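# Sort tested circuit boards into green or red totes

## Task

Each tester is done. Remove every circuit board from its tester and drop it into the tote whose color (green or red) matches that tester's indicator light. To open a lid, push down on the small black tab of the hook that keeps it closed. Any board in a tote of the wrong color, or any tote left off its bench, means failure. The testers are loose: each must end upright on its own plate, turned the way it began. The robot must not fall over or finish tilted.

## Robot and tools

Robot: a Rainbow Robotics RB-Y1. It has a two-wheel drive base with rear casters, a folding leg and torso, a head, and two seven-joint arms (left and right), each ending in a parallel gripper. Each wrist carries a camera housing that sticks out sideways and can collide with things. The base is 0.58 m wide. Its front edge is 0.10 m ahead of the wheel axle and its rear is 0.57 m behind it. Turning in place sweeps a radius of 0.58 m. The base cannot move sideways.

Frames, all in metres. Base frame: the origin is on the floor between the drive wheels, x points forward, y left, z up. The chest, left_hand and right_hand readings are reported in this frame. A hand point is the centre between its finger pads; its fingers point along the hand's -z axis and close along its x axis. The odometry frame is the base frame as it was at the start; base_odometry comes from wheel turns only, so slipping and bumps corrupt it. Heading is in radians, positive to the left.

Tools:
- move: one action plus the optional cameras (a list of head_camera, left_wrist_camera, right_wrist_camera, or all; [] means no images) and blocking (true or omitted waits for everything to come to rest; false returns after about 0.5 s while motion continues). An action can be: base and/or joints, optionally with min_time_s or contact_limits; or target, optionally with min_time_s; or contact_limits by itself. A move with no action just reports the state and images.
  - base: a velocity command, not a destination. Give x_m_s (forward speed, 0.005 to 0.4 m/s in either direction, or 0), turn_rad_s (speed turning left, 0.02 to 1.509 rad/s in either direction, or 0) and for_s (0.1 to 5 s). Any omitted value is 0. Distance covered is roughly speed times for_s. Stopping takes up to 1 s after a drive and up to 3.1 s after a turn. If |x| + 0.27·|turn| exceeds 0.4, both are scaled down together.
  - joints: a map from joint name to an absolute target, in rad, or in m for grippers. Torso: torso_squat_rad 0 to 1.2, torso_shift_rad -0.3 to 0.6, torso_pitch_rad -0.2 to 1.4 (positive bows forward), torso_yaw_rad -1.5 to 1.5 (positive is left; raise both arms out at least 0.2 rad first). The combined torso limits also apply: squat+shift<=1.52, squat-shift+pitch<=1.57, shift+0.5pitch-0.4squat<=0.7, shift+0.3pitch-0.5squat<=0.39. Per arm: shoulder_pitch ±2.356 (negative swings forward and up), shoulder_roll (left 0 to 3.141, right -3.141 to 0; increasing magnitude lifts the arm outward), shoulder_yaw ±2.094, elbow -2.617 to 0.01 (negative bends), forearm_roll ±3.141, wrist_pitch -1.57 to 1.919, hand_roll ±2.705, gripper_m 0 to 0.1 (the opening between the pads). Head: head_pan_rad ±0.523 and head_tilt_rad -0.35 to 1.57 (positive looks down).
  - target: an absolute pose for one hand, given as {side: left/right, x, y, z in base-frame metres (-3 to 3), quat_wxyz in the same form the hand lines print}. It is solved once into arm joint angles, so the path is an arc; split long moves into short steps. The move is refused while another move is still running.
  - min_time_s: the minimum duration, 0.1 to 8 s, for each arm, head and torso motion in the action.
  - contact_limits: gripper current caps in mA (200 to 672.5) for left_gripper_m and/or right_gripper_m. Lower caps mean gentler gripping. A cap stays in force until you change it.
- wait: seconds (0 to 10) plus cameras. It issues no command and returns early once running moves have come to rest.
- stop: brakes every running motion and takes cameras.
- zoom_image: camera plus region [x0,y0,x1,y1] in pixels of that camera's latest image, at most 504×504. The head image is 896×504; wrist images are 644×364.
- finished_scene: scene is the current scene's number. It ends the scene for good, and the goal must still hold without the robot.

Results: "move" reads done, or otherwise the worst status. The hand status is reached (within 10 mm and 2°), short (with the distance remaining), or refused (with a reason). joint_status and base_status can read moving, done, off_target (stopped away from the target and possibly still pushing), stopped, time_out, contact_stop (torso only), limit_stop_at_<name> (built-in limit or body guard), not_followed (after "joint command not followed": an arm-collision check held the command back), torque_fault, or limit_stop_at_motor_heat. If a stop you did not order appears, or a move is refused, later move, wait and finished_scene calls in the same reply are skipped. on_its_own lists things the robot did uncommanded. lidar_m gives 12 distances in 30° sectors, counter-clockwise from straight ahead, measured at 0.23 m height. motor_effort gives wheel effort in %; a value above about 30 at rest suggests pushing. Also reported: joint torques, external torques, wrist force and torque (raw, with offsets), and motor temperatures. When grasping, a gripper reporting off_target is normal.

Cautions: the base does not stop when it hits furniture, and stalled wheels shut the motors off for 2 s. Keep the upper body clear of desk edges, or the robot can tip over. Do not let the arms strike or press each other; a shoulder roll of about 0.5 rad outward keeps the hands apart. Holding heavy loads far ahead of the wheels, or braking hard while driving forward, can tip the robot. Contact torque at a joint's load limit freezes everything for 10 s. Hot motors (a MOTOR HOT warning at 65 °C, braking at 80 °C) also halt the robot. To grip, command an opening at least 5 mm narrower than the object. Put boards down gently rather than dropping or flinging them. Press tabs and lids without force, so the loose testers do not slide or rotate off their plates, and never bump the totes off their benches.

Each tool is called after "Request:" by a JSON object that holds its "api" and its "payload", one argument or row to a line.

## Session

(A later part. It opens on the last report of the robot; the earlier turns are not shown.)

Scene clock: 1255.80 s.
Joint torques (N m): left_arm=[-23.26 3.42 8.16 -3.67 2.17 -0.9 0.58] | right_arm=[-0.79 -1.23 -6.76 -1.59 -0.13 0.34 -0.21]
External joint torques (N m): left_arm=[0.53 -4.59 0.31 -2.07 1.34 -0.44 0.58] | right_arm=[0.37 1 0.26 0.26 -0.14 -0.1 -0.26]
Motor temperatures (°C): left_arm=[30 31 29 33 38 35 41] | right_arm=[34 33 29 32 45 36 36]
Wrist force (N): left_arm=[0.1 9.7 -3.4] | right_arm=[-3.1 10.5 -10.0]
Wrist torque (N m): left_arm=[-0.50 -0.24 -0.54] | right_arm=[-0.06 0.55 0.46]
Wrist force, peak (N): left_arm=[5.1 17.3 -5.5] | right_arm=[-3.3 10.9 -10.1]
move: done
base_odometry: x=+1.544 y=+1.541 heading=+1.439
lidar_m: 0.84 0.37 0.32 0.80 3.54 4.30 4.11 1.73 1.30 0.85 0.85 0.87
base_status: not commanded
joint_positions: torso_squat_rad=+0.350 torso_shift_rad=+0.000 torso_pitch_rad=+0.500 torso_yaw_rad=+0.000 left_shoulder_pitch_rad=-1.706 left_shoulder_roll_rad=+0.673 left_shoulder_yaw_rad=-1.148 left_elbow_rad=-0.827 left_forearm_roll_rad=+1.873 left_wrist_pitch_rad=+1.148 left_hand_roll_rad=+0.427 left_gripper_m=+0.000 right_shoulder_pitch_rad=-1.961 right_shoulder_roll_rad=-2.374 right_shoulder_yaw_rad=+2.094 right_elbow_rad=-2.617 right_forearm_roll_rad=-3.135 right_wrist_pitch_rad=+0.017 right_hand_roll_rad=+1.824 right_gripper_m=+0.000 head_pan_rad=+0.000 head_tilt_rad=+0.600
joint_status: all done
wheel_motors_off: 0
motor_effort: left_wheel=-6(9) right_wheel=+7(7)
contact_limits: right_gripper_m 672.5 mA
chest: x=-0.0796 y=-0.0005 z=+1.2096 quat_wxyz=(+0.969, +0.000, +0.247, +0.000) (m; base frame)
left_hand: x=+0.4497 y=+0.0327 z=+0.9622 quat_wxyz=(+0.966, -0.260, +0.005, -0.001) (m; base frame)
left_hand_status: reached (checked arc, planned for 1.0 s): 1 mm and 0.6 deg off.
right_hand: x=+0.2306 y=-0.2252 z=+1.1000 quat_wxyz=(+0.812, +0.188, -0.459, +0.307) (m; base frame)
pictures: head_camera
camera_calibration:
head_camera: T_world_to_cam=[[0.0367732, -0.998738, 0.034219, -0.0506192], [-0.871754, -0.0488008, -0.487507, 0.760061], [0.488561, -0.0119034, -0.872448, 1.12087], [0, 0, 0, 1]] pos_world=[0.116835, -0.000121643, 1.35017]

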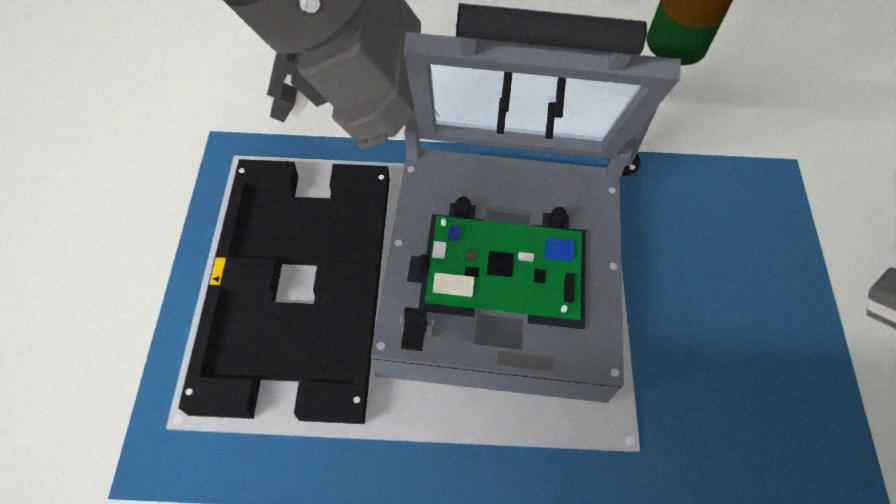

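Request:
{"api": "move", "payload": {
  "target": {"side":"left","x":0.475,"y":0.04,"z":0.975,"quat_wxyz":[0.966,-0.259,0,0]},
  "min_time_s": 0.6,
  "cameras": []
}}

Request:
{"api": "move", "payload": {
  "target": {"side":"left","x":0.52,"y":0.12,"z":1.09,"quat_wxyz":[0.966,-0.259,0,0]},
  "min_time_s": 1.2,
  "cameras": []
}}

Request:
{"api": "move", "payload": {
  "target": {"side":"left","x":0.33,"y":0.2,"z":1.12,"quat_wxyz":[0.995,-0.1,0,0]},
  "min_time_s": 1.2,
  "cameras": []
}}

Request:
{"api": "move", "payload": {
  "joints": {"right_gripper_m":0.1},
  "cameras": []
}}

Request:
{"api": "move", "payload": {
  "target": {"side":"right","x":0.288,"y":-0.05,"z":1.1,"quat_wxyz":[0.9986,-0.0013,-0.0436,-0.0305]},
  "min_time_s": 1.5,
  "cameras": []
}}

Request:
{"api": "move", "payload": {
  "target": {"side":"right","x":0.306,"y":-0.048,"z":1.04,"quat_wxyz":[0.9986,-0.0013,-0.0436,-0.0305]},
  "min_time_s": 0.8,
  "cameras": ["head_camera","right_wrist_camera"]
}}

Scene clock: 1278.53 s.
Joint torques (N m): left_arm=[-23.32 6.94 6.31 -0.93 1.04 -0.24 0.27] | right_arm=[-0.77 -1.31 -6.74 -1.51 -0.19 0.26 -0.16]
External joint torques (N m): left_arm=[1.5 -1.19 0.62 0.6 0.15 0.11 0.27] | right_arm=[0.39 0.91 0.28 0.34 -0.2 -0.18 -0.21]
Motor temperatures (°C): left_arm=[30 31 30 33 38 34 41] | right_arm=[34 33 29 32 45 36 36]
Wrist force (N): left_arm=[-1.7 3.6 -8.7] | right_arm=[-3.3 10.8 -9.8]
Wrist torque (N m): left_arm=[-0.23 -0.40 -0.21] | right_arm=[-0.09 0.53 0.47]
Wrist force, peak (N): left_arm=[3.2 16.9 -4.6] | right_arm=[-3.4 10.9 -10.2]
move: done
base_odometry: x=+1.544 y=+1.541 heading=+1.439
lidar_m: 0.84 0.37 0.31 0.80 3.54 4.30 4.11 1.74 1.29 0.87 0.85 0.87
base_status: not commanded
joint_positions: torso_squat_rad=+0.350 torso_shift_rad=+0.000 torso_pitch_rad=+0.500 torso_yaw_rad=+0.000 left_shoulder_pitch_rad=-1.783 left_shoulder_roll_rad=+0.564 left_shoulder_yaw_rad=-1.122 left_elbow_rad=-0.527 left_forearm_roll_rad=+1.902 left_wrist_pitch_rad=+1.234 left_hand_roll_rad=+0.271 left_gripper_m=+0.000 right_shoulder_pitch_rad=-1.961 right_shoulder_roll_rad=-2.374 right_shoulder_yaw_rad=+2.094 right_elbow_rad=-2.617 right_forearm_roll_rad=-3.135 right_wrist_pitch_rad=+0.017 right_hand_roll_rad=+1.824 right_gripper_m=+0.000 head_pan_rad=+0.000 head_tilt_rad=+0.600
joint_status: all done
wheel_motors_off: 0
motor_effort: left_wheel=-6(8) right_wheel=+5(7)
contact_limits: right_gripper_m 672.5 mA
chest: x=-0.0797 y=-0.0007 z=+1.2096 quat_wxyz=(+0.969, +0.000, +0.247, +0.000) (m; base frame)
left_hand: x=+0.4747 y=+0.0398 z=+0.9751 quat_wxyz=(+0.966, -0.259, -0.001, +0.000) (m; base frame)
left_hand_status: reached (checked arc, planned for 0.6 s): 0 mm and 0.2 deg off.
right_hand: x=+0.2305 y=-0.2254 z=+1.1000 quat_wxyz=(+0.812, +0.188, -0.459, +0.307) (m; base frame)
pictures: none
No camera images: "cameras" was empty.

Scene clock: 1280.07 s.
Joint torques (N m): left_arm=[-23.96 8.68 4.59 -0.58 1.25 -0.1 -0.06] | right_arm=[-0.98 -1.17 -6.94 -1.63 -0.18 0.27 -0.31]
External joint torques (N m): left_arm=[1.34 0.18 0.97 0.83 0.3 0.29 -0.05] | right_arm=[0.17 1.05 0.07 0.21 -0.19 -0.17 -0.36]
Motor temperatures (°C): left_arm=[30 31 30 33 38 34 41] | right_arm=[34 33 29 32 45 36 36]
Wrist force (N): left_arm=[-2.3 3.4 -8.8] | right_arm=[-3.7 10.5 -9.9]
Wrist torque (N m): left_arm=[-0.22 -0.48 -0.24] | right_arm=[-0.08 0.48 0.46]
Wrist force, peak (N): left_arm=[-2.1 3.1 -9.3] | right_arm=[-3.6 10.8 -10.0]
move: short
base_odometry: x=+1.544 y=+1.541 heading=+1.439
lidar_m: 0.84 0.36 0.32 0.81 3.53 4.30 4.11 1.73 1.30 0.85 0.85 0.88
base_status: not commanded
joint_positions: torso_squat_rad=+0.350 torso_shift_rad=+0.000 torso_pitch_rad=+0.500 torso_yaw_rad=+0.000 left_shoulder_pitch_rad=-1.991 left_shoulder_roll_rad=+0.660 left_shoulder_yaw_rad=-1.089 left_elbow_rad=-0.267 left_forearm_roll_rad=+1.923 left_wrist_pitch_rad=+1.440 left_hand_roll_rad=+0.114 left_gripper_m=+0.000 right_shoulder_pitch_rad=-1.961 right_shoulder_roll_rad=-2.374 right_shoulder_yaw_rad=+2.094 right_elbow_rad=-2.617 right_forearm_roll_rad=-3.135 right_wrist_pitch_rad=+0.017 right_hand_roll_rad=+1.824 right_gripper_m=+0.000 head_pan_rad=+0.000 head_tilt_rad=+0.600
joint_status: all done
wheel_motors_off: 0
motor_effort: left_wheel=-7(8) right_wheel=+3(7)
contact_limits: right_gripper_m 672.5 mA
chest: x=-0.0797 y=-0.0007 z=+1.2096 quat_wxyz=(+0.969, +0.000, +0.247, +0.000) (m; base frame)
left_hand: x=+0.5193 y=+0.1199 z=+1.0900 quat_wxyz=(+0.965, -0.258, -0.053, +0.014) (m; base frame)
left_hand_status: short (checked arc, as near as the solve gets, planned for 1.2 s): 1 mm and 6.3 deg off. The place is met; only the turn is off.
right_hand: x=+0.2305 y=-0.2254 z=+1.1000 quat_wxyz=(+0.812, +0.188, -0.459, +0.307) (m; base frame)
pictures: none
No camera images: "cameras" was empty.

Scene clock: 1282.33 s.
Joint torques (N m): left_arm=[-14.65 5.97 9.44 1.88 0.45 -0.52 -0.13] | right_arm=[-0.64 -1.29 -6.89 -1.59 -0.22 0.26 -0.19]
External joint torques (N m): left_arm=[1.13 -0.13 -0.85 -0.2 0.16 -0.17 -0.13] | right_arm=[0.51 0.93 0.13 0.26 -0.24 -0.18 -0.24]
Motor temperatures (°C): left_arm=[30 31 30 33 38 34 41] | right_arm=[34 33 29 32 45 36 36]
Wrist force (N): left_arm=[-1.4 1.1 -9.5] | right_arm=[-3.4 10.7 -9.9]
Wrist torque (N m): left_arm=[-0.08 -0.37 -0.21] | right_arm=[-0.09 0.53 0.46]
Wrist force, peak (N): left_arm=[-2.2 3.2 -9.7] | right_arm=[-3.2 10.9 -10.1]
move: done
base_odometry: x=+1.544 y=+1.541 heading=+1.439
lidar_m: 0.84 0.36 0.32 0.80 3.54 4.30 4.11 1.73 1.30 0.86 0.84 0.87
base_status: not commanded
joint_positions: torso_squat_rad=+0.350 torso_shift_rad=+0.000 torso_pitch_rad=+0.500 torso_yaw_rad=+0.000 left_shoulder_pitch_rad=-1.984 left_shoulder_roll_rad=+1.482 left_shoulder_yaw_rad=-1.301 left_elbow_rad=-1.806 left_forearm_roll_rad=+1.937 left_wrist_pitch_rad=+1.402 left_hand_roll_rad=+0.843 left_gripper_m=+0.000 right_shoulder_pitch_rad=-1.961 right_shoulder_roll_rad=-2.374 right_shoulder_yaw_rad=+2.094 right_elbow_rad=-2.617 right_forearm_roll_rad=-3.135 right_wrist_pitch_rad=+0.017 right_hand_roll_rad=+1.824 right_gripper_m=+0.000 head_pan_rad=+0.000 head_tilt_rad=+0.600
joint_status: all done
wheel_motors_off: 0
motor_effort: left_wheel=-6(8) right_wheel=+7(8)
contact_limits: right_gripper_m 672.5 mA
chest: x=-0.0797 y=-0.0007 z=+1.2096 quat_wxyz=(+0.969, +0.000, +0.247, +0.000) (m; base frame)
left_hand: x=+0.3300 y=+0.1998 z=+1.1203 quat_wxyz=(+0.995, -0.101, +0.001, -0.001) (m; base frame)
left_hand_status: reached (checked arc, planned for 1.9 s): 0 mm and 0.2 deg off.
right_hand: x=+0.2305 y=-0.2254 z=+1.1000 quat_wxyz=(+0.812, +0.188, -0.459, +0.307) (m; base frame)
pictures: none
No camera images: "cameras" was empty.

Scene clock: 1284.03 s.
Joint torques (N m): left_arm=[-14.62 6.09 9.4 1.79 0.42 -0.43 -0.13] | right_arm=[-0.8 -1.21 -6.66 -1.64 -0.26 0.23 -0.18]
External joint torques (N m): left_arm=[1.16 -0.01 -0.89 -0.28 0.13 -0.08 -0.12] | right_arm=[0.36 1.02 0.36 0.21 -0.28 -0.21 -0.23]
Motor temperatures (°C): left_arm=[30 31 30 33 38 34 41] | right_arm=[34 33 29 32 45 36 36]
Wrist force (N): left_arm=[-1.3 1.2 -9.4] | right_arm=[-3.6 10.4 -10.1]
Wrist torque (N m): left_arm=[-0.07 -0.35 -0.21] | right_arm=[-0.06 0.51 0.47]
Wrist force, peak (N): left_arm=[-1.4 1.3 -9.5] | right_arm=[-3.4 10.8 -10.2]
move: done
base_odometry: x=+1.544 y=+1.541 heading=+1.439
lidar_m: 0.84 0.36 0.32 0.81 3.54 4.29 4.11 1.73 1.31 0.86 0.85 0.88
base_status: not commanded
joint_positions: torso_squat_rad=+0.350 torso_shift_rad=+0.000 torso_pitch_rad=+0.500 torso_yaw_rad=+0.000 left_shoulder_pitch_rad=-1.984 left_shoulder_roll_rad=+1.482 left_shoulder_yaw_rad=-1.301 left_elbow_rad=-1.806 left_forearm_roll_rad=+1.937 left_wrist_pitch_rad=+1.402 left_hand_roll_rad=+0.843 left_gripper_m=+0.000 right_shoulder_pitch_rad=-1.961 right_shoulder_roll_rad=-2.374 right_shoulder_yaw_rad=+2.094 right_elbow_rad=-2.617 right_forearm_roll_rad=-3.135 right_wrist_pitch_rad=+0.017 right_hand_roll_rad=+1.824 right_gripper_m=+0.099 head_pan_rad=+0.000 head_tilt_rad=+0.600
joint_status: all done
wheel_motors_off: 0
motor_effort: left_wheel=-6(8) right_wheel=+6(8)
contact_limits: right_gripper_m 672.5 mA
chest: x=-0.0797 y=-0.0007 z=+1.2096 quat_wxyz=(+0.969, +0.000, +0.247, +0.000) (m; base frame)
left_hand: x=+0.3300 y=+0.1998 z=+1.1203 quat_wxyz=(+0.995, -0.101, +0.001, -0.001) (m; base frame)
right_hand: x=+0.2305 y=-0.2254 z=+1.1000 quat_wxyz=(+0.812, +0.188, -0.459, +0.307) (m; base frame)
pictures: none
No camera images: "cameras" was empty.

Scene clock: 1285.90 s.
Joint torques (N m): left_arm=[-14.85 6.17 9.39 1.74 0.46 -0.56 -0.12] | right_arm=[-12.26 -1.48 -7.55 0.25 0.53 -0.28 0.24]
External joint torques (N m): left_arm=[0.93 0.07 -0.9 -0.34 0.17 -0.21 -0.11] | right_arm=[0.73 0.96 0.53 0.61 -0.46 0.1 0.21]
Motor temperatures (°C): left_arm=[30 31 30 33 38 34 41] | right_arm=[34 33 29 32 45 36 36]
Wrist force (N): left_arm=[-1.4 1.1 -9.2] | right_arm=[-1.5 6.7 -9.7]
Wrist torque (N m): left_arm=[-0.06 -0.39 -0.23] | right_arm=[0.14 0.61 0.49]
Wrist force, peak (N): left_arm=[-1.5 1.1 -9.6] | right_arm=[-3.7 11.2 -9.7]
move: short
base_odometry: x=+1.544 y=+1.541 heading=+1.439
lidar_m: 0.84 0.36 0.32 0.80 3.53 4.30 4.11 1.73 1.31 0.86 0.85 0.87
base_status: not commanded
joint_positions: torso_squat_rad=+0.350 torso_shift_rad=+0.000 torso_pitch_rad=+0.500 torso_yaw_rad=+0.000 left_shoulder_pitch_rad=-1.984 left_shoulder_roll_rad=+1.482 left_shoulder_yaw_rad=-1.301 left_elbow_rad=-1.806 left_forearm_roll_rad=+1.937 left_wrist_pitch_rad=+1.402 left_hand_roll_rad=+0.843 left_gripper_m=+0.000 right_shoulder_pitch_rad=-2.297 right_shoulder_roll_rad=-1.473 right_shoulder_yaw_rad=+2.094 right_elbow_rad=-2.555 right_forearm_roll_rad=-3.141 right_wrist_pitch_rad=-0.598 right_hand_roll_rad=+0.470 right_gripper_m=+0.099 head_pan_rad=+0.000 head_tilt_rad=+0.600
joint_status: all done
wheel_motors_off: 0
motor_effort: left_wheel=-6(9) right_wheel=+5(8)
contact_limits: right_gripper_m 672.5 mA
chest: x=-0.0797 y=-0.0007 z=+1.2096 quat_wxyz=(+0.969, +0.000, +0.247, +0.000) (m; base frame)
left_hand: x=+0.3300 y=+0.1998 z=+1.1203 quat_wxyz=(+0.995, -0.101, +0.001, -0.001) (m; base frame)
right_hand: x=+0.2880 y=-0.0500 z=+1.0998 quat_wxyz=(+0.875, +0.377, -0.303, -0.010) (m; base frame)
right_hand_status: short (checked arc, as near as the solve gets, planned for 1.5 s): 0 mm and 55.1 deg off. The place is met; only the turn is off.
pictures: none
No camera images: "cameras" was empty.

Scene clock: 1287.03 s.
Joint torques (N m): left_arm=[-14.78 5.93 9.47 1.64 0.46 -0.51 -0.09] | right_arm=[-13.09 -2.46 -7.77 0.04 0.41 -0.18 -0.31]
External joint torques (N m): left_arm=[1 -0.17 -0.82 -0.44 0.17 -0.16 -0.08] | right_arm=[2.06 1.69 0.63 0.73 -0.41 0.15 -0.35]
Motor temperatures (°C): left_arm=[30 31 30 33 38 34 41] | right_arm=[34 33 29 32 45 36 36]
Wrist force (N): left_arm=[-1.1 1.3 -9.3] | right_arm=[-0.9 7.0 -10.6]
Wrist torque (N m): left_arm=[-0.08 -0.34 -0.21] | right_arm=[0.11 0.67 0.48]
Wrist force, peak (N): left_arm=[-1.5 1.5 -9.5] | right_arm=[-0.8 7.0 -10.8]
move: short
base_odometry: x=+1.544 y=+1.541 heading=+1.439
lidar_m: 0.84 0.37 0.32 0.81 3.53 4.30 4.11 1.74 1.31 0.87 0.85 0.87
base_status: not commanded
joint_positions: torso_squat_rad=+0.350 torso_shift_rad=+0.000 torso_pitch_rad=+0.500 torso_yaw_rad=+0.000 left_shoulder_pitch_rad=-1.984 left_shoulder_roll_rad=+1.482 left_shoulder_yaw_rad=-1.301 left_elbow_rad=-1.806 left_forearm_roll_rad=+1.937 left_wrist_pitch_rad=+1.402 left_hand_roll_rad=+0.843 left_gripper_m=+0.000 right_shoulder_pitch_rad=-2.181 right_shoulder_roll_rad=-1.323 right_shoulder_yaw_rad=+2.094 right_elbow_rad=-2.378 right_forearm_roll_rad=-3.141 right_wrist_pitch_rad=-0.545 right_hand_roll_rad=+0.466 right_gripper_m=+0.099 head_pan_rad=+0.000 head_tilt_rad=+0.600
joint_status: all done
wheel_motors_off: 0
motor_effort: left_wheel=-6(8) right_wheel=+6(8)
contact_limits: right_gripper_m 672.5 mA
chest: x=-0.0797 y=-0.0007 z=+1.2096 quat_wxyz=(+0.969, +0.000, +0.247, +0.000) (m; base frame)
left_hand: x=+0.3300 y=+0.1998 z=+1.1203 quat_wxyz=(+0.995, -0.101, +0.001, -0.001) (m; base frame)
right_hand: x=+0.3061 y=-0.0480 z=+1.0400 quat_wxyz=(+0.900, +0.346, -0.265, -0.012) (m; base frame)
right_hand_status: short (checked arc, as near as the solve gets, planned for 0.8 s): 0 mm and 49.0 deg off. The place is met; only the turn is off.
pictures: head_camera, right_wrist_camera
camera_calibration:
head_camera: T_world_to_cam=[[0.0365744, -0.99875, 0.0340554, -0.0505876], [-0.871712, -0.0485487, -0.487609, 0.760115], [0.488653, -0.0118525, -0.872398, 1.12086], [0, 0, 0, 1]] pos_world=[0.11674, -0.000336735, 1.3502]
right_wrist_camera: T_world_to_cam=[[-0.853576, 0.231002, -0.466955, 0.760427], [-0.351886, 0.40531, 0.843742, -0.71706], [0.384167, 0.884512, -0.264676, 0.271857], [0, 0, 0, 1]] pos_world=[0.29232, -0.125489, 1.03205]

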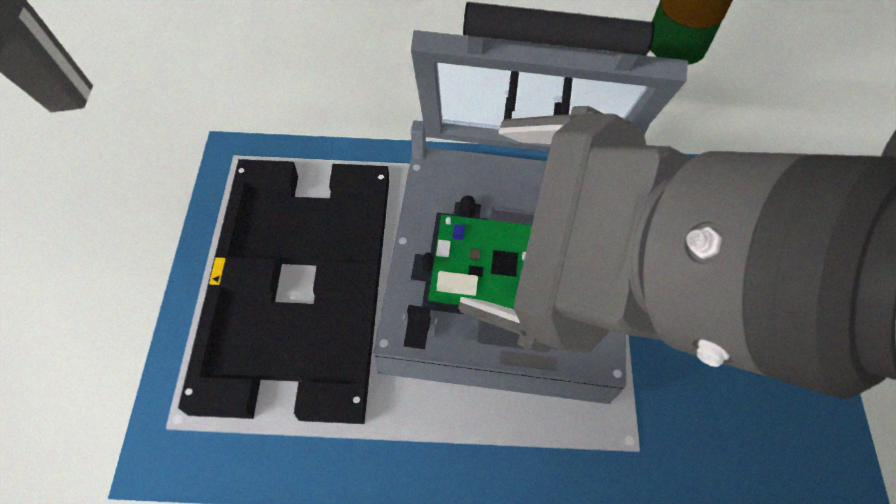

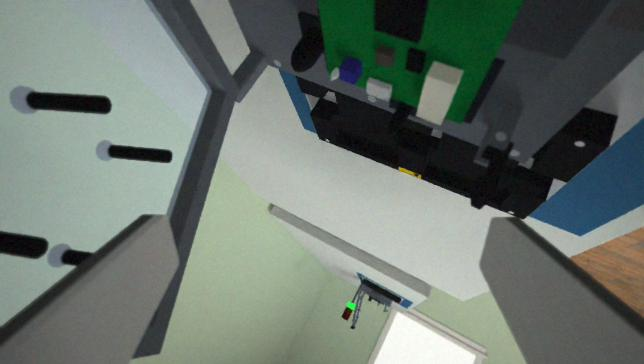

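Request:
{"api": "move", "payload": {
  "target": {"side":"right","x":0.23,"y":-0.22,"z":1.12,"quat_wxyz":[0.875,0.377,-0.303,-0.01]},
  "min_time_s": 1,
  "cameras": []
}}

Request:
{"api": "move", "payload": {
  "joints": {"right_shoulder_pitch_rad":-1.984,"right_shoulder_roll_rad":-1.482,"right_shoulder_yaw_rad":1.301,"right_elbow_rad":-1.95,"right_forearm_roll_rad":-1.937,"right_wrist_pitch_rad":1.402,"right_hand_roll_rad":-0.843},
  "min_time_s": 1,
  "cameras": []
}}

Request:
{"api": "move", "payload": {
  "target": {"side":"right","x":0.306,"y":-0.048,"z":1.07,"quat_wxyz":[0.9986,-0.0013,-0.0436,-0.0305]},
  "min_time_s": 1,
  "cameras": ["head_camera","right_wrist_camera"]
}}

Scene clock: 1299.90 s.
Joint torques (N m): left_arm=[-14.83 5.96 9.32 1.8 0.49 -0.41 -0.14] | right_arm=[-0.99 -3.34 -8.47 -0.48 -0.4 -0.31 0.06]
External joint torques (N m): left_arm=[0.95 -0.14 -0.97 -0.27 0.2 -0.05 -0.13] | right_arm=[0.83 0.78 -1.04 -0.07 -0.14 -0.25 0.03]
Motor temperatures (°C): left_arm=[30 31 30 33 38 34 41] | right_arm=[35 33 29 32 45 36 36]
Wrist force (N): left_arm=[-1.3 1.2 -9.6] | right_arm=[-1.6 6.4 -9.9]
Wrist torque (N m): left_arm=[-0.08 -0.36 -0.22] | right_arm=[0.16 0.60 0.48]
Wrist force, peak (N): left_arm=[-1.6 1.2 -9.8] | right_arm=[-0.5 7.7 -10.8]
move: done
base_odometry: x=+1.544 y=+1.541 heading=+1.439
lidar_m: 0.84 0.35 0.32 0.82 3.54 4.30 4.11 1.73 1.31 0.86 0.84 0.87
base_status: not commanded
joint_positions: torso_squat_rad=+0.350 torso_shift_rad=+0.000 torso_pitch_rad=+0.500 torso_yaw_rad=+0.000 left_shoulder_pitch_rad=-1.984 left_shoulder_roll_rad=+1.482 left_shoulder_yaw_rad=-1.301 left_elbow_rad=-1.806 left_forearm_roll_rad=+1.937 left_wrist_pitch_rad=+1.402 left_hand_roll_rad=+0.843 left_gripper_m=+0.000 right_shoulder_pitch_rad=-1.840 right_shoulder_roll_rad=-2.364 right_shoulder_yaw_rad=+1.864 right_elbow_rad=-2.556 right_forearm_roll_rad=-2.907 right_wrist_pitch_rad=+0.205 right_hand_roll_rad=+0.656 right_gripper_m=+0.099 head_pan_rad=+0.000 head_tilt_rad=+0.600
joint_status: all done
wheel_motors_off: 0
motor_effort: left_wheel=-8(9) right_wheel=+7(9)
contact_limits: right_gripper_m 672.5 mA
chest: x=-0.0797 y=-0.0007 z=+1.2096 quat_wxyz=(+0.969, +0.000, +0.247, +0.000) (m; base frame)
left_hand: x=+0.3300 y=+0.1998 z=+1.1203 quat_wxyz=(+0.995, -0.101, +0.001, -0.001) (m; base frame)
right_hand: x=+0.2299 y=-0.2195 z=+1.1196 quat_wxyz=(+0.872, +0.382, -0.307, -0.010) (m; base frame)
right_hand_status: reached (checked arc, planned for 1.4 s): 1 mm and 0.8 deg off.
pictures: none
No camera images: "cameras" was empty.

Scene clock: 1301.60 s.
Joint torques (N m): left_arm=[-14.73 5.95 9.47 1.92 0.45 -0.39 -0.14] | right_arm=[-14.6 -5.77 -9.95 2.12 -0.49 -0.67 0.36]
External joint torques (N m): left_arm=[1.05 -0.15 -0.82 -0.15 0.17 -0.04 -0.13] | right_arm=[1.57 0.47 0.51 0.02 -0.45 -0.41 0.36]
Motor temperatures (°C): left_arm=[30 31 30 33 38 34 41] | right_arm=[35 33 29 32 45 36 36]
Wrist force (N): left_arm=[-1.5 1.3 -9.4] | right_arm=[2.0 9.9 -13.1]
Wrist torque (N m): left_arm=[-0.08 -0.38 -0.23] | right_arm=[-0.02 0.82 0.52]
Wrist force, peak (N): left_arm=[-1.4 1.3 -9.7] | right_arm=[2.0 9.9 -13.1]
move: done
base_odometry: x=+1.544 y=+1.541 heading=+1.439
lidar_m: 0.84 0.37 0.32 0.81 3.54 4.31 4.11 1.73 1.30 0.86 0.85 0.87
base_status: not commanded
joint_positions: torso_squat_rad=+0.350 torso_shift_rad=+0.000 torso_pitch_rad=+0.500 torso_yaw_rad=+0.000 left_shoulder_pitch_rad=-1.984 left_shoulder_roll_rad=+1.482 left_shoulder_yaw_rad=-1.301 left_elbow_rad=-1.806 left_forearm_roll_rad=+1.937 left_wrist_pitch_rad=+1.402 left_hand_roll_rad=+0.843 left_gripper_m=+0.000 right_shoulder_pitch_rad=-1.984 right_shoulder_roll_rad=-1.482 right_shoulder_yaw_rad=+1.301 right_elbow_rad=-1.950 right_forearm_roll_rad=-1.937 right_wrist_pitch_rad=+1.402 right_hand_roll_rad=-0.843 right_gripper_m=+0.099 head_pan_rad=+0.000 head_tilt_rad=+0.600
joint_status: all done
wheel_motors_off: 0
motor_effort: left_wheel=-7(9) right_wheel=+8(10)
contact_limits: right_gripper_m 672.5 mA
chest: x=-0.0797 y=-0.0007 z=+1.2096 quat_wxyz=(+0.969, +0.000, +0.247, +0.000) (m; base frame)
left_hand: x=+0.3300 y=+0.1998 z=+1.1203 quat_wxyz=(+0.995, -0.101, +0.001, -0.001) (m; base frame)
right_hand: x=+0.2923 y=-0.1823 z=+1.1106 quat_wxyz=(+0.993, +0.090, +0.020, +0.069) (m; base frame)
pictures: none
No camera images: "cameras" was empty.

Scene clock: 1302.97 s.
Joint torques (N m): left_arm=[-14.69 5.53 9.55 2.03 0.41 -0.35 -0.17] | right_arm=[-19.82 -6.54 -9.33 2.66 0.5 0.06 0.29]
External joint torques (N m): left_arm=[1.09 -0.57 -0.75 -0.05 0.12 0 -0.17] | right_arm=[0.79 -0.09 1.29 1.12 0.11 0.06 0.28]
Motor temperatures (°C): left_arm=[30 31 30 33 38 34 41] | right_arm=[35 33 29 32 45 36 36]
Wrist force (N): left_arm=[-1.3 1.0 -9.3] | right_arm=[-0.5 11.0 -13.4]
Wrist torque (N m): left_arm=[-0.05 -0.37 -0.21] | right_arm=[-0.03 0.71 0.55]
Wrist force, peak (N): left_arm=[-1.7 1.6 -9.6] | right_arm=[2.1 10.8 -14.4]
move: done
base_odometry: x=+1.544 y=+1.541 heading=+1.439
lidar_m: 0.84 0.37 0.32 0.81 3.54 4.30 4.11 1.73 1.30 0.86 0.85 0.88
base_status: not commanded
joint_positions: torso_squat_rad=+0.350 torso_shift_rad=+0.000 torso_pitch_rad=+0.500 torso_yaw_rad=+0.000 left_shoulder_pitch_rad=-1.984 left_shoulder_roll_rad=+1.482 left_shoulder_yaw_rad=-1.301 left_elbow_rad=-1.806 left_forearm_roll_rad=+1.937 left_wrist_pitch_rad=+1.402 left_hand_roll_rad=+0.843 left_gripper_m=+0.000 right_shoulder_pitch_rad=-2.111 right_shoulder_roll_rad=-0.935 right_shoulder_yaw_rad=+1.399 right_elbow_rad=-1.845 right_forearm_roll_rad=-1.634 right_wrist_pitch_rad=+1.444 right_hand_roll_rad=-1.512 right_gripper_m=+0.099 head_pan_rad=+0.000 head_tilt_rad=+0.600
joint_status: all done
wheel_motors_off: 0
motor_effort: left_wheel=-7(11) right_wheel=+7(11)
contact_limits: right_gripper_m 672.5 mA
chest: x=-0.0797 y=-0.0007 z=+1.2096 quat_wxyz=(+0.969, +0.000, +0.247, +0.000) (m; base frame)
left_hand: x=+0.3299 y=+0.1998 z=+1.1203 quat_wxyz=(+0.995, -0.101, +0.001, -0.001) (m; base frame)
right_hand: x=+0.3058 y=-0.0479 z=+1.0701 quat_wxyz=(+0.999, -0.001, -0.044, -0.030) (m; base frame)
right_hand_status: reached (checked arc, planned for 1.0 s): 0 mm and 0.0 deg off.
pictures: head_camera, right_wrist_camera
camera_calibration:
head_camera: T_world_to_cam=[[0.0365775, -0.99875, 0.0340607, -0.0505878], [-0.871695, -0.0485543, -0.487638, 0.760143], [0.488682, -0.0118539, -0.872381, 1.12086], [0, 0, 0, 1]] pos_world=[0.11672, -0.000329816, 1.35021]
right_wrist_camera: T_world_to_cam=[[-0.991273, 0.0806499, -0.10428, 0.421067], [0.0261815, 0.895711, 0.443865, -0.406904], [0.129202, 0.437261, -0.890005, 1.00552], [0, 0, 0, 1]] pos_world=[0.298131, -0.109164, 1.11944]

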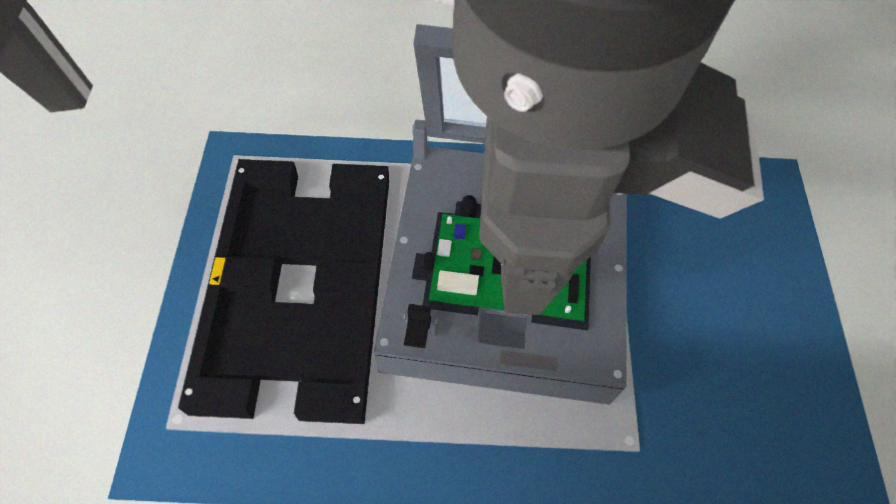

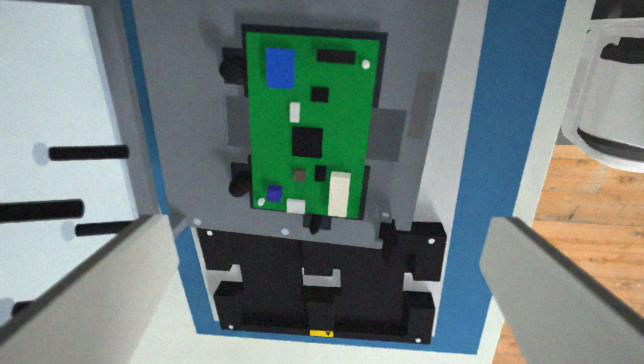

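Request:
{"api": "move", "payload": {
  "target": {"side":"right","x":0.316,"y":-0.048,"z":1.01,"quat_wxyz":[0.9986,-0.0013,-0.0436,-0.0305]},
  "min_time_s": 0.9,
  "cameras": []
}}

Request:
{"api": "move", "payload": {
  "target": {"side":"right","x":0.319,"y":-0.048,"z":0.985,"quat_wxyz":[0.9986,-0.0013,-0.0436,-0.0305]},
  "min_time_s": 0.6,
  "cameras": ["right_wrist_camera"]
}}

Scene clock: 1310.47 s.
Joint torques (N m): left_arm=[-14.89 5.86 9.82 1.93 0.43 -0.4 -0.16] | right_arm=[-18.16 -4.46 -9.21 1.2 0.29 -0.28 0.31]
External joint torques (N m): left_arm=[0.88 -0.23 -0.47 -0.14 0.15 -0.04 -0.15] | right_arm=[3 2.22 1.41 0.54 -0.1 -0.27 0.31]
Motor temperatures (°C): left_arm=[30 31 30 33 38 34 41] | right_arm=[35 34 29 32 45 36 36]
Wrist force (N): left_arm=[-1.3 1.2 -9.4] | right_arm=[1.7 10.6 -13.2]
Wrist torque (N m): left_arm=[-0.08 -0.35 -0.23] | right_arm=[-0.03 0.83 0.53]
Wrist force, peak (N): left_arm=[-1.7 1.2 -9.7] | right_arm=[-0.2 11.2 -13.7]
move: done
base_odometry: x=+1.544 y=+1.541 heading=+1.439
lidar_m: 0.84 0.37 0.31 0.81 3.54 4.30 4.11 1.74 1.30 0.86 0.85 0.87
base_status: not commanded
joint_positions: torso_squat_rad=+0.350 torso_shift_rad=+0.000 torso_pitch_rad=+0.500 torso_yaw_rad=+0.000 left_shoulder_pitch_rad=-1.984 left_shoulder_roll_rad=+1.482 left_shoulder_yaw_rad=-1.301 left_elbow_rad=-1.806 left_forearm_roll_rad=+1.937 left_wrist_pitch_rad=+1.402 left_hand_roll_rad=+0.843 left_gripper_m=+0.000 right_shoulder_pitch_rad=-2.009 right_shoulder_roll_rad=-0.881 right_shoulder_yaw_rad=+1.473 right_elbow_rad=-1.792 right_forearm_roll_rad=-1.513 right_wrist_pitch_rad=+1.343 right_hand_roll_rad=-1.501 right_gripper_m=+0.099 head_pan_rad=+0.000 head_tilt_rad=+0.600
joint_status: all done
wheel_motors_off: 0
motor_effort: left_wheel=-8(10) right_wheel=+7(9)
contact_limits: right_gripper_m 672.5 mA
chest: x=-0.0797 y=-0.0007 z=+1.2096 quat_wxyz=(+0.969, +0.000, +0.247, +0.000) (m; base frame)
left_hand: x=+0.3299 y=+0.1998 z=+1.1203 quat_wxyz=(+0.995, -0.101, +0.001, -0.001) (m; base frame)
right_hand: x=+0.3159 y=-0.0483 z=+1.0105 quat_wxyz=(+0.999, -0.001, -0.044, -0.031) (m; base frame)
right_hand_status: reached (checked arc, planned for 0.9 s): 1 mm and 0.1 deg off.
pictures: none
No camera images: "cameras" was empty.

Scene clock: 1311.40 s.
Joint torques (N m): left_arm=[-14.94 5.6 9.83 2.04 0.47 -0.32 -0.15] | right_arm=[-18.51 -4.75 -9.12 1.01 0.35 -0.31 0.4]
External joint torques (N m): left_arm=[0.83 -0.5 -0.46 -0.03 0.18 0.03 -0.14] | right_arm=[2.86 1.98 1.41 0.67 -0.03 -0.3 0.39]
Motor temperatures (°C): left_arm=[30 31 30 33 38 34 41] | right_arm=[35 34 29 32 45 36 36]
Wrist force (N): left_arm=[-1.6 1.3 -9.3] | right_arm=[1.5 10.6 -13.1]
Wrist torque (N m): left_arm=[-0.08 -0.40 -0.22] | right_arm=[-0.04 0.79 0.53]
Wrist force, peak (N): left_arm=[-1.4 1.4 -9.6] | right_arm=[1.8 11.0 -13.2]
move: done
base_odometry: x=+1.544 y=+1.541 heading=+1.439
lidar_m: 0.84 0.36 0.32 0.80 3.54 4.30 4.12 1.73 1.30 0.86 0.85 0.88
base_status: not commanded
joint_positions: torso_squat_rad=+0.350 torso_shift_rad=+0.000 torso_pitch_rad=+0.500 torso_yaw_rad=+0.000 left_shoulder_pitch_rad=-1.984 left_shoulder_roll_rad=+1.482 left_shoulder_yaw_rad=-1.301 left_elbow_rad=-1.806 left_forearm_roll_rad=+1.937 left_wrist_pitch_rad=+1.402 left_hand_roll_rad=+0.843 left_gripper_m=+0.000 right_shoulder_pitch_rad=-1.967 right_shoulder_roll_rad=-0.852 right_shoulder_yaw_rad=+1.502 right_elbow_rad=-1.757 right_forearm_roll_rad=-1.467 right_wrist_pitch_rad=+1.301 right_hand_roll_rad=-1.494 right_gripper_m=+0.099 head_pan_rad=+0.000 head_tilt_rad=+0.600
joint_status: all done
wheel_motors_off: 0
motor_effort: left_wheel=-7(9) right_wheel=+6(8)
contact_limits: right_gripper_m 672.5 mA
chest: x=-0.0797 y=-0.0007 z=+1.2096 quat_wxyz=(+0.969, +0.000, +0.247, +0.000) (m; base frame)
left_hand: x=+0.3299 y=+0.1998 z=+1.1203 quat_wxyz=(+0.995, -0.101, +0.001, -0.001) (m; base frame)
right_hand: x=+0.3192 y=-0.0480 z=+0.9853 quat_wxyz=(+0.999, -0.001, -0.044, -0.031) (m; base frame)
right_hand_status: reached (checked arc, planned for 0.6 s): 0 mm and 0.1 deg off.
pictures: right_wrist_camera
camera_calibration:
right_wrist_camera: T_world_to_cam=[[-0.991178, 0.081235, -0.104728, 0.425945], [0.0265352, 0.895782, 0.4437, -0.369441], [0.129857, 0.437007, -0.890035, 0.928225], [0, 0, 0, 1]] pos_world=[0.311454, -0.109304, 1.03468]

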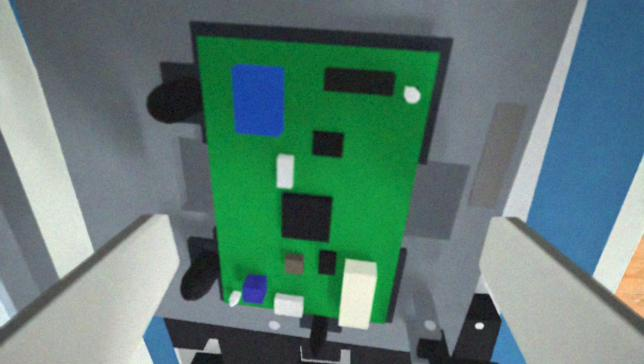

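Request:
{"api": "move", "payload": {
  "target": {"side":"right","x":0.3205,"y":-0.048,"z":0.96,"quat_wxyz":[0.9986,-0.0013,-0.0436,-0.0305]},
  "min_time_s": 0.7,
  "cameras": []
}}

Request:
{"api": "move", "payload": {
  "joints": {"right_gripper_m":0.05},
  "cameras": ["right_wrist_camera"]
}}

Request:
{"api": "move", "payload": {
  "target": {"side":"right","x":0.3205,"y":-0.048,"z":0.968,"quat_wxyz":[0.9933,0.1078,-0.0434,-0.0299]},
  "min_time_s": 1,
  "cameras": []
}}

Request:
{"api": "move", "payload": {
  "target": {"side":"right","x":0.3205,"y":-0.048,"z":0.967,"quat_wxyz":[0.9972,-0.0533,-0.0449,-0.0239]},
  "min_time_s": 1,
  "cameras": []
}}

Request:
{"api": "move", "payload": {
  "target": {"side":"right","x":0.32,"y":-0.048,"z":0.974,"quat_wxyz":[0.9833,-0.1745,-0.0475,-0.0182]},
  "min_time_s": 1,
  "cameras": []
}}

Request:
{"api": "move", "payload": {
  "target": {"side":"right","x":0.32,"y":-0.048,"z":0.981,"quat_wxyz":[0.9687,-0.2427,-0.0486,-0.0149]},
  "min_time_s": 1,
  "cameras": ["head_camera","right_wrist_camera"]
}}

Scene clock: 1328.73 s.
Joint torques (N m): left_arm=[-14.87 5.74 9.85 2 0.52 -0.29 -0.06] | right_arm=[-18.27 -4.48 -8.93 0.81 0.37 -0.29 0.33]
External joint torques (N m): left_arm=[0.91 -0.36 -0.44 -0.08 0.23 0.06 -0.05] | right_arm=[3.2 2.25 1.47 0.78 -0.01 -0.28 0.33]
Motor temperatures (°C): left_arm=[30 31 30 33 38 34 41] | right_arm=[35 34 29 32 45 36 36]
Wrist force (N): left_arm=[-1.2 1.3 -9.3] | right_arm=[1.4 10.2 -13.1]
Wrist torque (N m): left_arm=[-0.08 -0.36 -0.21] | right_arm=[0.01 0.77 0.53]
Wrist force, peak (N): left_arm=[-1.3 1.3 -9.7] | right_arm=[1.5 10.8 -13.3]
move: done
base_odometry: x=+1.544 y=+1.541 heading=+1.439
lidar_m: 0.84 0.36 0.32 0.81 3.54 4.31 4.11 1.74 1.30 0.87 0.85 0.88
base_status: not commanded
joint_positions: torso_squat_rad=+0.350 torso_shift_rad=+0.000 torso_pitch_rad=+0.500 torso_yaw_rad=+0.000 left_shoulder_pitch_rad=-1.984 left_shoulder_roll_rad=+1.482 left_shoulder_yaw_rad=-1.301 left_elbow_rad=-1.806 left_forearm_roll_rad=+1.937 left_wrist_pitch_rad=+1.402 left_hand_roll_rad=+0.843 left_gripper_m=+0.000 right_shoulder_pitch_rad=-1.925 right_shoulder_roll_rad=-0.823 right_shoulder_yaw_rad=+1.530 right_elbow_rad=-1.723 right_forearm_roll_rad=-1.422 right_wrist_pitch_rad=+1.260 right_hand_roll_rad=-1.492 right_gripper_m=+0.099 head_pan_rad=+0.000 head_tilt_rad=+0.600
joint_status: all done
wheel_motors_off: 0
motor_effort: left_wheel=-6(9) right_wheel=+7(9)
contact_limits: right_gripper_m 672.5 mA
chest: x=-0.0797 y=-0.0007 z=+1.2096 quat_wxyz=(+0.969, +0.000, +0.247, +0.000) (m; base frame)
left_hand: x=+0.3299 y=+0.1998 z=+1.1203 quat_wxyz=(+0.995, -0.101, +0.001, -0.001) (m; base frame)
right_hand: x=+0.3207 y=-0.0480 z=+0.9604 quat_wxyz=(+0.999, -0.001, -0.044, -0.031) (m; base frame)
right_hand_status: reached (checked arc, planned for 0.7 s): 0 mm and 0.1 deg off.
pictures: none
No camera images: "cameras" was empty.

Scene clock: 1329.80 s.
Joint torques (N m): left_arm=[-14.88 5.61 9.82 1.98 0.39 -0.34 -0.15] | right_arm=[-16.1 -3.1 -8.48 -3.48 -3.04 0.31 0.37]
External joint torques (N m): left_arm=[0.89 -0.49 -0.47 -0.09 0.11 0.02 -0.14] | right_arm=[5.39 3.64 1.93 -3.52 -3.42 0.32 0.36]
Motor temperatures (°C): left_arm=[30 31 30 33 38 34 41] | right_arm=[35 34 29 32 45 36 36]
Wrist force (N): left_arm=[-1.3 1.3 -9.3] | right_arm=[12.4 10.0 -7.3]
Wrist torque (N m): left_arm=[-0.08 -0.38 -0.22] | right_arm=[-0.04 0.27 0.27]
Wrist force, peak (N): left_arm=[-1.5 1.3 -9.7] | right_arm=[16.9 12.3 -17.0]
move: off_target
base_odometry: x=+1.544 y=+1.541 heading=+1.439
lidar_m: 0.84 0.36 0.32 0.80 3.53 4.30 4.11 1.73 1.30 0.86 0.85 0.89
base_status: not commanded
joint_positions: torso_squat_rad=+0.350 torso_shift_rad=+0.000 torso_pitch_rad=+0.500 torso_yaw_rad=+0.000 left_shoulder_pitch_rad=-1.984 left_shoulder_roll_rad=+1.482 left_shoulder_yaw_rad=-1.301 left_elbow_rad=-1.806 left_forearm_roll_rad=+1.937 left_wrist_pitch_rad=+1.402 left_hand_roll_rad=+0.843 left_gripper_m=+0.000 right_shoulder_pitch_rad=-1.926 right_shoulder_roll_rad=-0.824 right_shoulder_yaw_rad=+1.530 right_elbow_rad=-1.721 right_forearm_roll_rad=-1.421 right_wrist_pitch_rad=+1.260 right_hand_roll_rad=-1.492 right_gripper_m=+0.070 head_pan_rad=+0.000 head_tilt_rad=+0.600
joint_status: right_gripper_m off_target (ended at +0.070, target +0.050)
wheel_motors_off: 0
motor_effort: left_wheel=-8(10) right_wheel=+6(8)
contact_limits: right_gripper_m 672.5 mA
chest: x=-0.0796 y=-0.0007 z=+1.2096 quat_wxyz=(+0.969, +0.000, +0.247, +0.000) (m; base frame)
left_hand: x=+0.3300 y=+0.1998 z=+1.1203 quat_wxyz=(+0.995, -0.101, +0.001, -0.001) (m; base frame)
right_hand: x=+0.3216 y=-0.0481 z=+0.9606 quat_wxyz=(+0.999, -0.001, -0.045, -0.031) (m; base frame)
pictures: right_wrist_camera
camera_calibration:
right_wrist_camera: T_world_to_cam=[[-0.990916, 0.0821228, -0.106496, 0.427393], [0.0265349, 0.895722, 0.443821, -0.358576], [0.131839, 0.436964, -0.889765, 0.905064], [0, 0, 0, 1]] pos_world=[0.313703, -0.109394, 1.00995]

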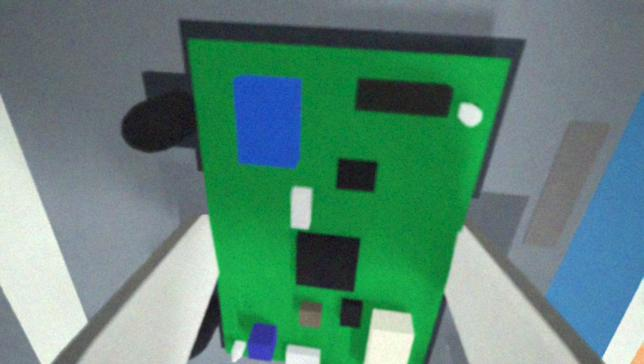

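Scene clock: 1331.13 s.
Joint torques (N m): left_arm=[-14.89 5.7 9.65 1.99 0.54 -0.37 -0.1] | right_arm=[-19.47 -4.25 -14.98 -1.69 -0.29 -3.05 -0.1]
External joint torques (N m): left_arm=[0.88 -0.4 -0.64 -0.09 0.25 -0.02 -0.1] | right_arm=[0.88 2.79 -4.15 -1.26 -0.59 -2.6 -0.11]
Motor temperatures (°C): left_arm=[30 31 30 33 38 34 41] | right_arm=[35 34 29 32 45 36 36]
Wrist force (N): left_arm=[-1.4 1.2 -9.3] | right_arm=[0.6 -0.8 -12.2]
Wrist torque (N m): left_arm=[-0.09 -0.37 -0.22] | right_arm=[-0.15 0.86 0.78]
Wrist force, peak (N): left_arm=[-1.6 1.2 -9.6] | right_arm=[-4.1 19.2 -20.9]
move: done
base_odometry: x=+1.544 y=+1.541 heading=+1.439
lidar_m: 0.84 0.35 0.32 0.80 3.53 4.30 4.11 1.74 1.30 0.86 0.84 0.88
base_status: not commanded
joint_positions: torso_squat_rad=+0.350 torso_shift_rad=+0.000 torso_pitch_rad=+0.500 torso_yaw_rad=+0.000 left_shoulder_pitch_rad=-1.984 left_shoulder_roll_rad=+1.482 left_shoulder_yaw_rad=-1.301 left_elbow_rad=-1.806 left_forearm_roll_rad=+1.937 left_wrist_pitch_rad=+1.402 left_hand_roll_rad=+0.843 left_gripper_m=+0.000 right_shoulder_pitch_rad=-1.839 right_shoulder_roll_rad=-0.986 right_shoulder_yaw_rad=+1.469 right_elbow_rad=-1.837 right_forearm_roll_rad=-1.422 right_wrist_pitch_rad=+1.067 right_hand_roll_rad=-1.426 right_gripper_m=+0.070 head_pan_rad=+0.000 head_tilt_rad=+0.600
joint_status: all done
wheel_motors_off: 0
motor_effort: left_wheel=-8(10) right_wheel=+7(8)
contact_limits: right_gripper_m 672.5 mA
chest: x=-0.0797 y=-0.0008 z=+1.2096 quat_wxyz=(+0.969, +0.001, +0.247, +0.000) (m; base frame)
left_hand: x=+0.3300 y=+0.1997 z=+1.1203 quat_wxyz=(+0.995, -0.101, +0.001, -0.001) (m; base frame)
right_hand: x=+0.3206 y=-0.0490 z=+0.9680 quat_wxyz=(+0.993, +0.106, -0.044, -0.031) (m; base frame)
right_hand_status: reached (checked arc, planned for 1.0 s): 1 mm and 0.2 deg off.
pictures: none
No camera images: "cameras" was empty.

Scene clock: 1332.47 s.
Joint torques (N m): left_arm=[-14.83 5.75 9.91 2.06 0.43 -0.38 -0.12] | right_arm=[-20.97 -9.67 -6.53 2.94 1.16 2.57 -0.1]
External joint torques (N m): left_arm=[0.95 -0.34 -0.38 -0.01 0.14 -0.03 -0.12] | right_arm=[0.92 -2.96 3.64 2.58 0.76 2.37 -0.1]
Motor temperatures (°C): left_arm=[30 31 30 33 38 34 41] | right_arm=[35 34 29 32 45 36 36]
Wrist force (N): left_arm=[-1.3 1.4 -9.3] | right_arm=[-2.6 21.0 -12.1]
Wrist torque (N m): left_arm=[-0.10 -0.36 -0.22] | right_arm=[0.31 0.70 0.48]
Wrist force, peak (N): left_arm=[-1.3 1.4 -9.6] | right_arm=[3.2 20.5 -18.1]
move: done
base_odometry: x=+1.544 y=+1.541 heading=+1.439
lidar_m: 0.84 0.36 0.32 0.81 3.54 4.30 4.12 1.73 1.30 0.86 0.85 0.88
base_status: not commanded
joint_positions: torso_squat_rad=+0.350 torso_shift_rad=+0.000 torso_pitch_rad=+0.500 torso_yaw_rad=+0.000 left_shoulder_pitch_rad=-1.984 left_shoulder_roll_rad=+1.482 left_shoulder_yaw_rad=-1.301 left_elbow_rad=-1.806 left_forearm_roll_rad=+1.937 left_wrist_pitch_rad=+1.402 left_hand_roll_rad=+0.843 left_gripper_m=+0.000 right_shoulder_pitch_rad=-1.974 right_shoulder_roll_rad=-0.750 right_shoulder_yaw_rad=+1.549 right_elbow_rad=-1.668 right_forearm_roll_rad=-1.446 right_wrist_pitch_rad=+1.361 right_hand_roll_rad=-1.497 right_gripper_m=+0.069 head_pan_rad=+0.000 head_tilt_rad=+0.600
joint_status: all done
wheel_motors_off: 0
motor_effort: left_wheel=-7(10) right_wheel=+8(8)
contact_limits: right_gripper_m 672.5 mA
chest: x=-0.0798 y=-0.0006 z=+1.2096 quat_wxyz=(+0.969, +0.000, +0.247, +0.000) (m; base frame)
left_hand: x=+0.3299 y=+0.1999 z=+1.1203 quat_wxyz=(+0.995, -0.101, +0.001, -0.001) (m; base frame)
right_hand: x=+0.3201 y=-0.0470 z=+0.9672 quat_wxyz=(+0.997, -0.052, -0.045, -0.023) (m; base frame)
right_hand_status: reached (checked arc, planned for 1.0 s): 1 mm and 0.1 deg off.
pictures: none
No camera images: "cameras" was empty.

Scene clock: 1333.80 s.
Joint torques (N m): left_arm=[-14.95 5.59 9.71 1.96 0.43 -0.35 -0.08] | right_arm=[-22.02 -4.61 -8.09 1.62 -0.04 0.59 -0.01]
External joint torques (N m): left_arm=[0.82 -0.51 -0.58 -0.12 0.14 0 -0.08] | right_arm=[0.55 2.27 1.17 0.62 -0.5 -0.1 -0.01]
Motor temperatures (°C): left_arm=[30 31 30 32 38 34 41] | right_arm=[35 34 29 32 45 36 36]
Wrist force (N): left_arm=[-1.3 1.4 -9.3] | right_arm=[1.8 12.7 -13.1]
Wrist torque (N m): left_arm=[-0.10 -0.37 -0.21] | right_arm=[-0.13 0.86 0.53]
Wrist force, peak (N): left_arm=[-1.6 1.5 -9.6] | right_arm=[0.5 23.6 -14.9]
move: done
base_odometry: x=+1.544 y=+1.541 heading=+1.439
lidar_m: 0.84 0.36 0.32 0.82 3.54 4.29 4.11 1.74 1.30 0.86 0.85 0.88
base_status: not commanded
joint_positions: torso_squat_rad=+0.350 torso_shift_rad=+0.000 torso_pitch_rad=+0.500 torso_yaw_rad=+0.000 left_shoulder_pitch_rad=-1.984 left_shoulder_roll_rad=+1.482 left_shoulder_yaw_rad=-1.301 left_elbow_rad=-1.806 left_forearm_roll_rad=+1.937 left_wrist_pitch_rad=+1.402 left_hand_roll_rad=+0.843 left_gripper_m=+0.000 right_shoulder_pitch_rad=-2.050 right_shoulder_roll_rad=-0.564 right_shoulder_yaw_rad=+1.610 right_elbow_rad=-1.494 right_forearm_roll_rad=-1.485 right_wrist_pitch_rad=+1.563 right_hand_roll_rad=-1.497 right_gripper_m=+0.069 head_pan_rad=+0.000 head_tilt_rad=+0.600
joint_status: all done
wheel_motors_off: 0
motor_effort: left_wheel=-8(9) right_wheel=+8(9)
contact_limits: right_gripper_m 672.5 mA
chest: x=-0.0797 y=-0.0007 z=+1.2096 quat_wxyz=(+0.969, +0.000, +0.247, +0.000) (m; base frame)
left_hand: x=+0.3299 y=+0.1998 z=+1.1203 quat_wxyz=(+0.995, -0.101, +0.001, -0.001) (m; base frame)
right_hand: x=+0.3197 y=-0.0482 z=+0.9743 quat_wxyz=(+0.984, -0.173, -0.049, -0.018) (m; base frame)
right_hand_status: reached (checked arc, planned for 1.0 s): 0 mm and 0.2 deg off.
pictures: none
No camera images: "cameras" was empty.

Scene clock: 1335.13 s.
Joint torques (N m): left_arm=[-14.82 5.72 9.59 2.03 0.42 -0.29 -0.15] | right_arm=[-22.86 -5.98 -7.21 2.87 0.82 0.99 0.34]
External joint torques (N m): left_arm=[0.95 -0.38 -0.7 -0.04 0.13 0.06 -0.14] | right_arm=[-0.04 1.09 1.3 1.45 0.31 0.05 0.34]
Motor temperatures (°C): left_arm=[30 31 30 32 38 34 41] | right_arm=[35 34 29 32 45 36 36]
Wrist force (N): left_arm=[-1.5 1.4 -9.6] | right_arm=[-1.8 14.1 -13.2]
Wrist torque (N m): left_arm=[-0.10 -0.38 -0.24] | right_arm=[-0.21 0.74 0.50]
Wrist force, peak (N): left_arm=[-1.4 1.2 -9.7] | right_arm=[-3.0 16.2 -28.2]
move: done
base_odometry: x=+1.544 y=+1.541 heading=+1.439
lidar_m: 0.84 0.37 0.32 0.81 3.53 4.30 4.11 1.74 1.30 0.87 0.85 0.87
base_status: not commanded
joint_positions: torso_squat_rad=+0.350 torso_shift_rad=+0.000 torso_pitch_rad=+0.500 torso_yaw_rad=+0.000 left_shoulder_pitch_rad=-1.984 left_shoulder_roll_rad=+1.482 left_shoulder_yaw_rad=-1.301 left_elbow_rad=-1.806 left_forearm_roll_rad=+1.937 left_wrist_pitch_rad=+1.402 left_hand_roll_rad=+0.843 left_gripper_m=+0.000 right_shoulder_pitch_rad=-2.083 right_shoulder_roll_rad=-0.448 right_shoulder_yaw_rad=+1.648 right_elbow_rad=-1.362 right_forearm_roll_rad=-1.510 right_wrist_pitch_rad=+1.676 right_hand_roll_rad=-1.467 right_gripper_m=+0.069 head_pan_rad=+0.000 head_tilt_rad=+0.600
joint_status: all done
wheel_motors_off: 0
motor_effort: left_wheel=-8(9) right_wheel=+7(8)
contact_limits: right_gripper_m 672.5 mA
chest: x=-0.0798 y=-0.0008 z=+1.2096 quat_wxyz=(+0.969, +0.000, +0.247, +0.000) (m; base frame)
left_hand: x=+0.3299 y=+0.1998 z=+1.1203 quat_wxyz=(+0.995, -0.101, +0.001, -0.001) (m; base frame)
right_hand: x=+0.3198 y=-0.0480 z=+0.9810 quat_wxyz=(+0.969, -0.242, -0.049, -0.015) (m; base frame)
right_hand_status: reached (checked arc, planned for 1.0 s): 0 mm and 0.1 deg off.
pictures: head_camera, right_wrist_camera
camera_calibration:
head_camera: T_world_to_cam=[[0.0365205, -0.998756, 0.0339563, -0.0505383], [-0.871707, -0.0484535, -0.487626, 0.760107], [0.488664, -0.0117916, -0.872392, 1.12087], [0, 0, 0, 1]] pos_world=[0.116707, -0.000428643, 1.3502]
right_wrist_camera: T_world_to_cam=[[-0.99194, 0.0152298, -0.125791, 0.443788], [0.0189096, 0.999426, -0.0281111, 0.102733], [0.125291, -0.0302632, -0.991658, 1.00297], [0, 0, 0, 1]] pos_world=[0.312605, -0.0790792, 1.05332]

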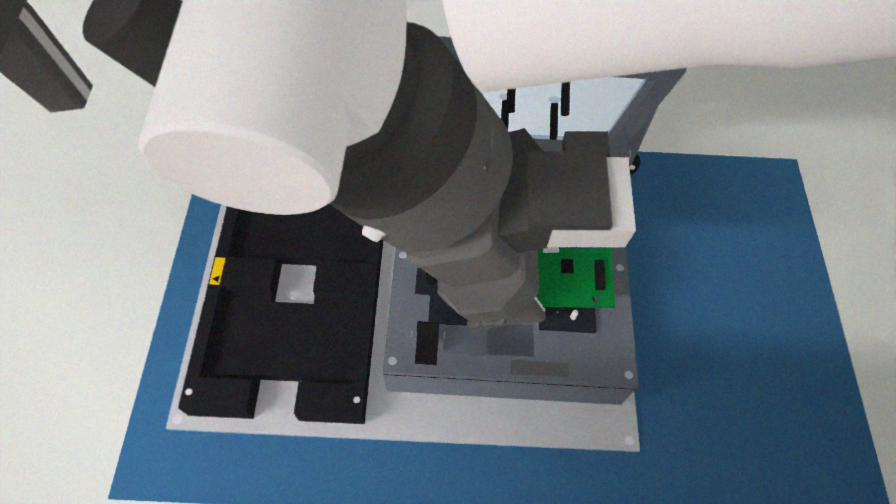

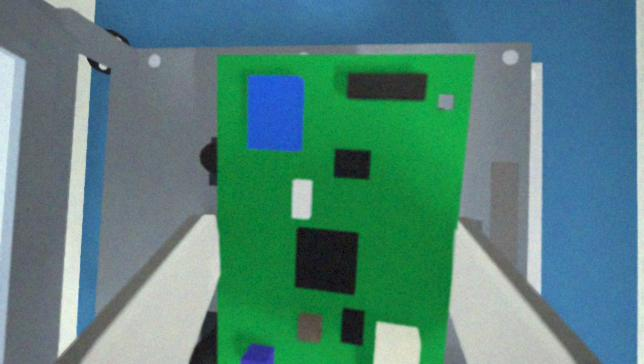

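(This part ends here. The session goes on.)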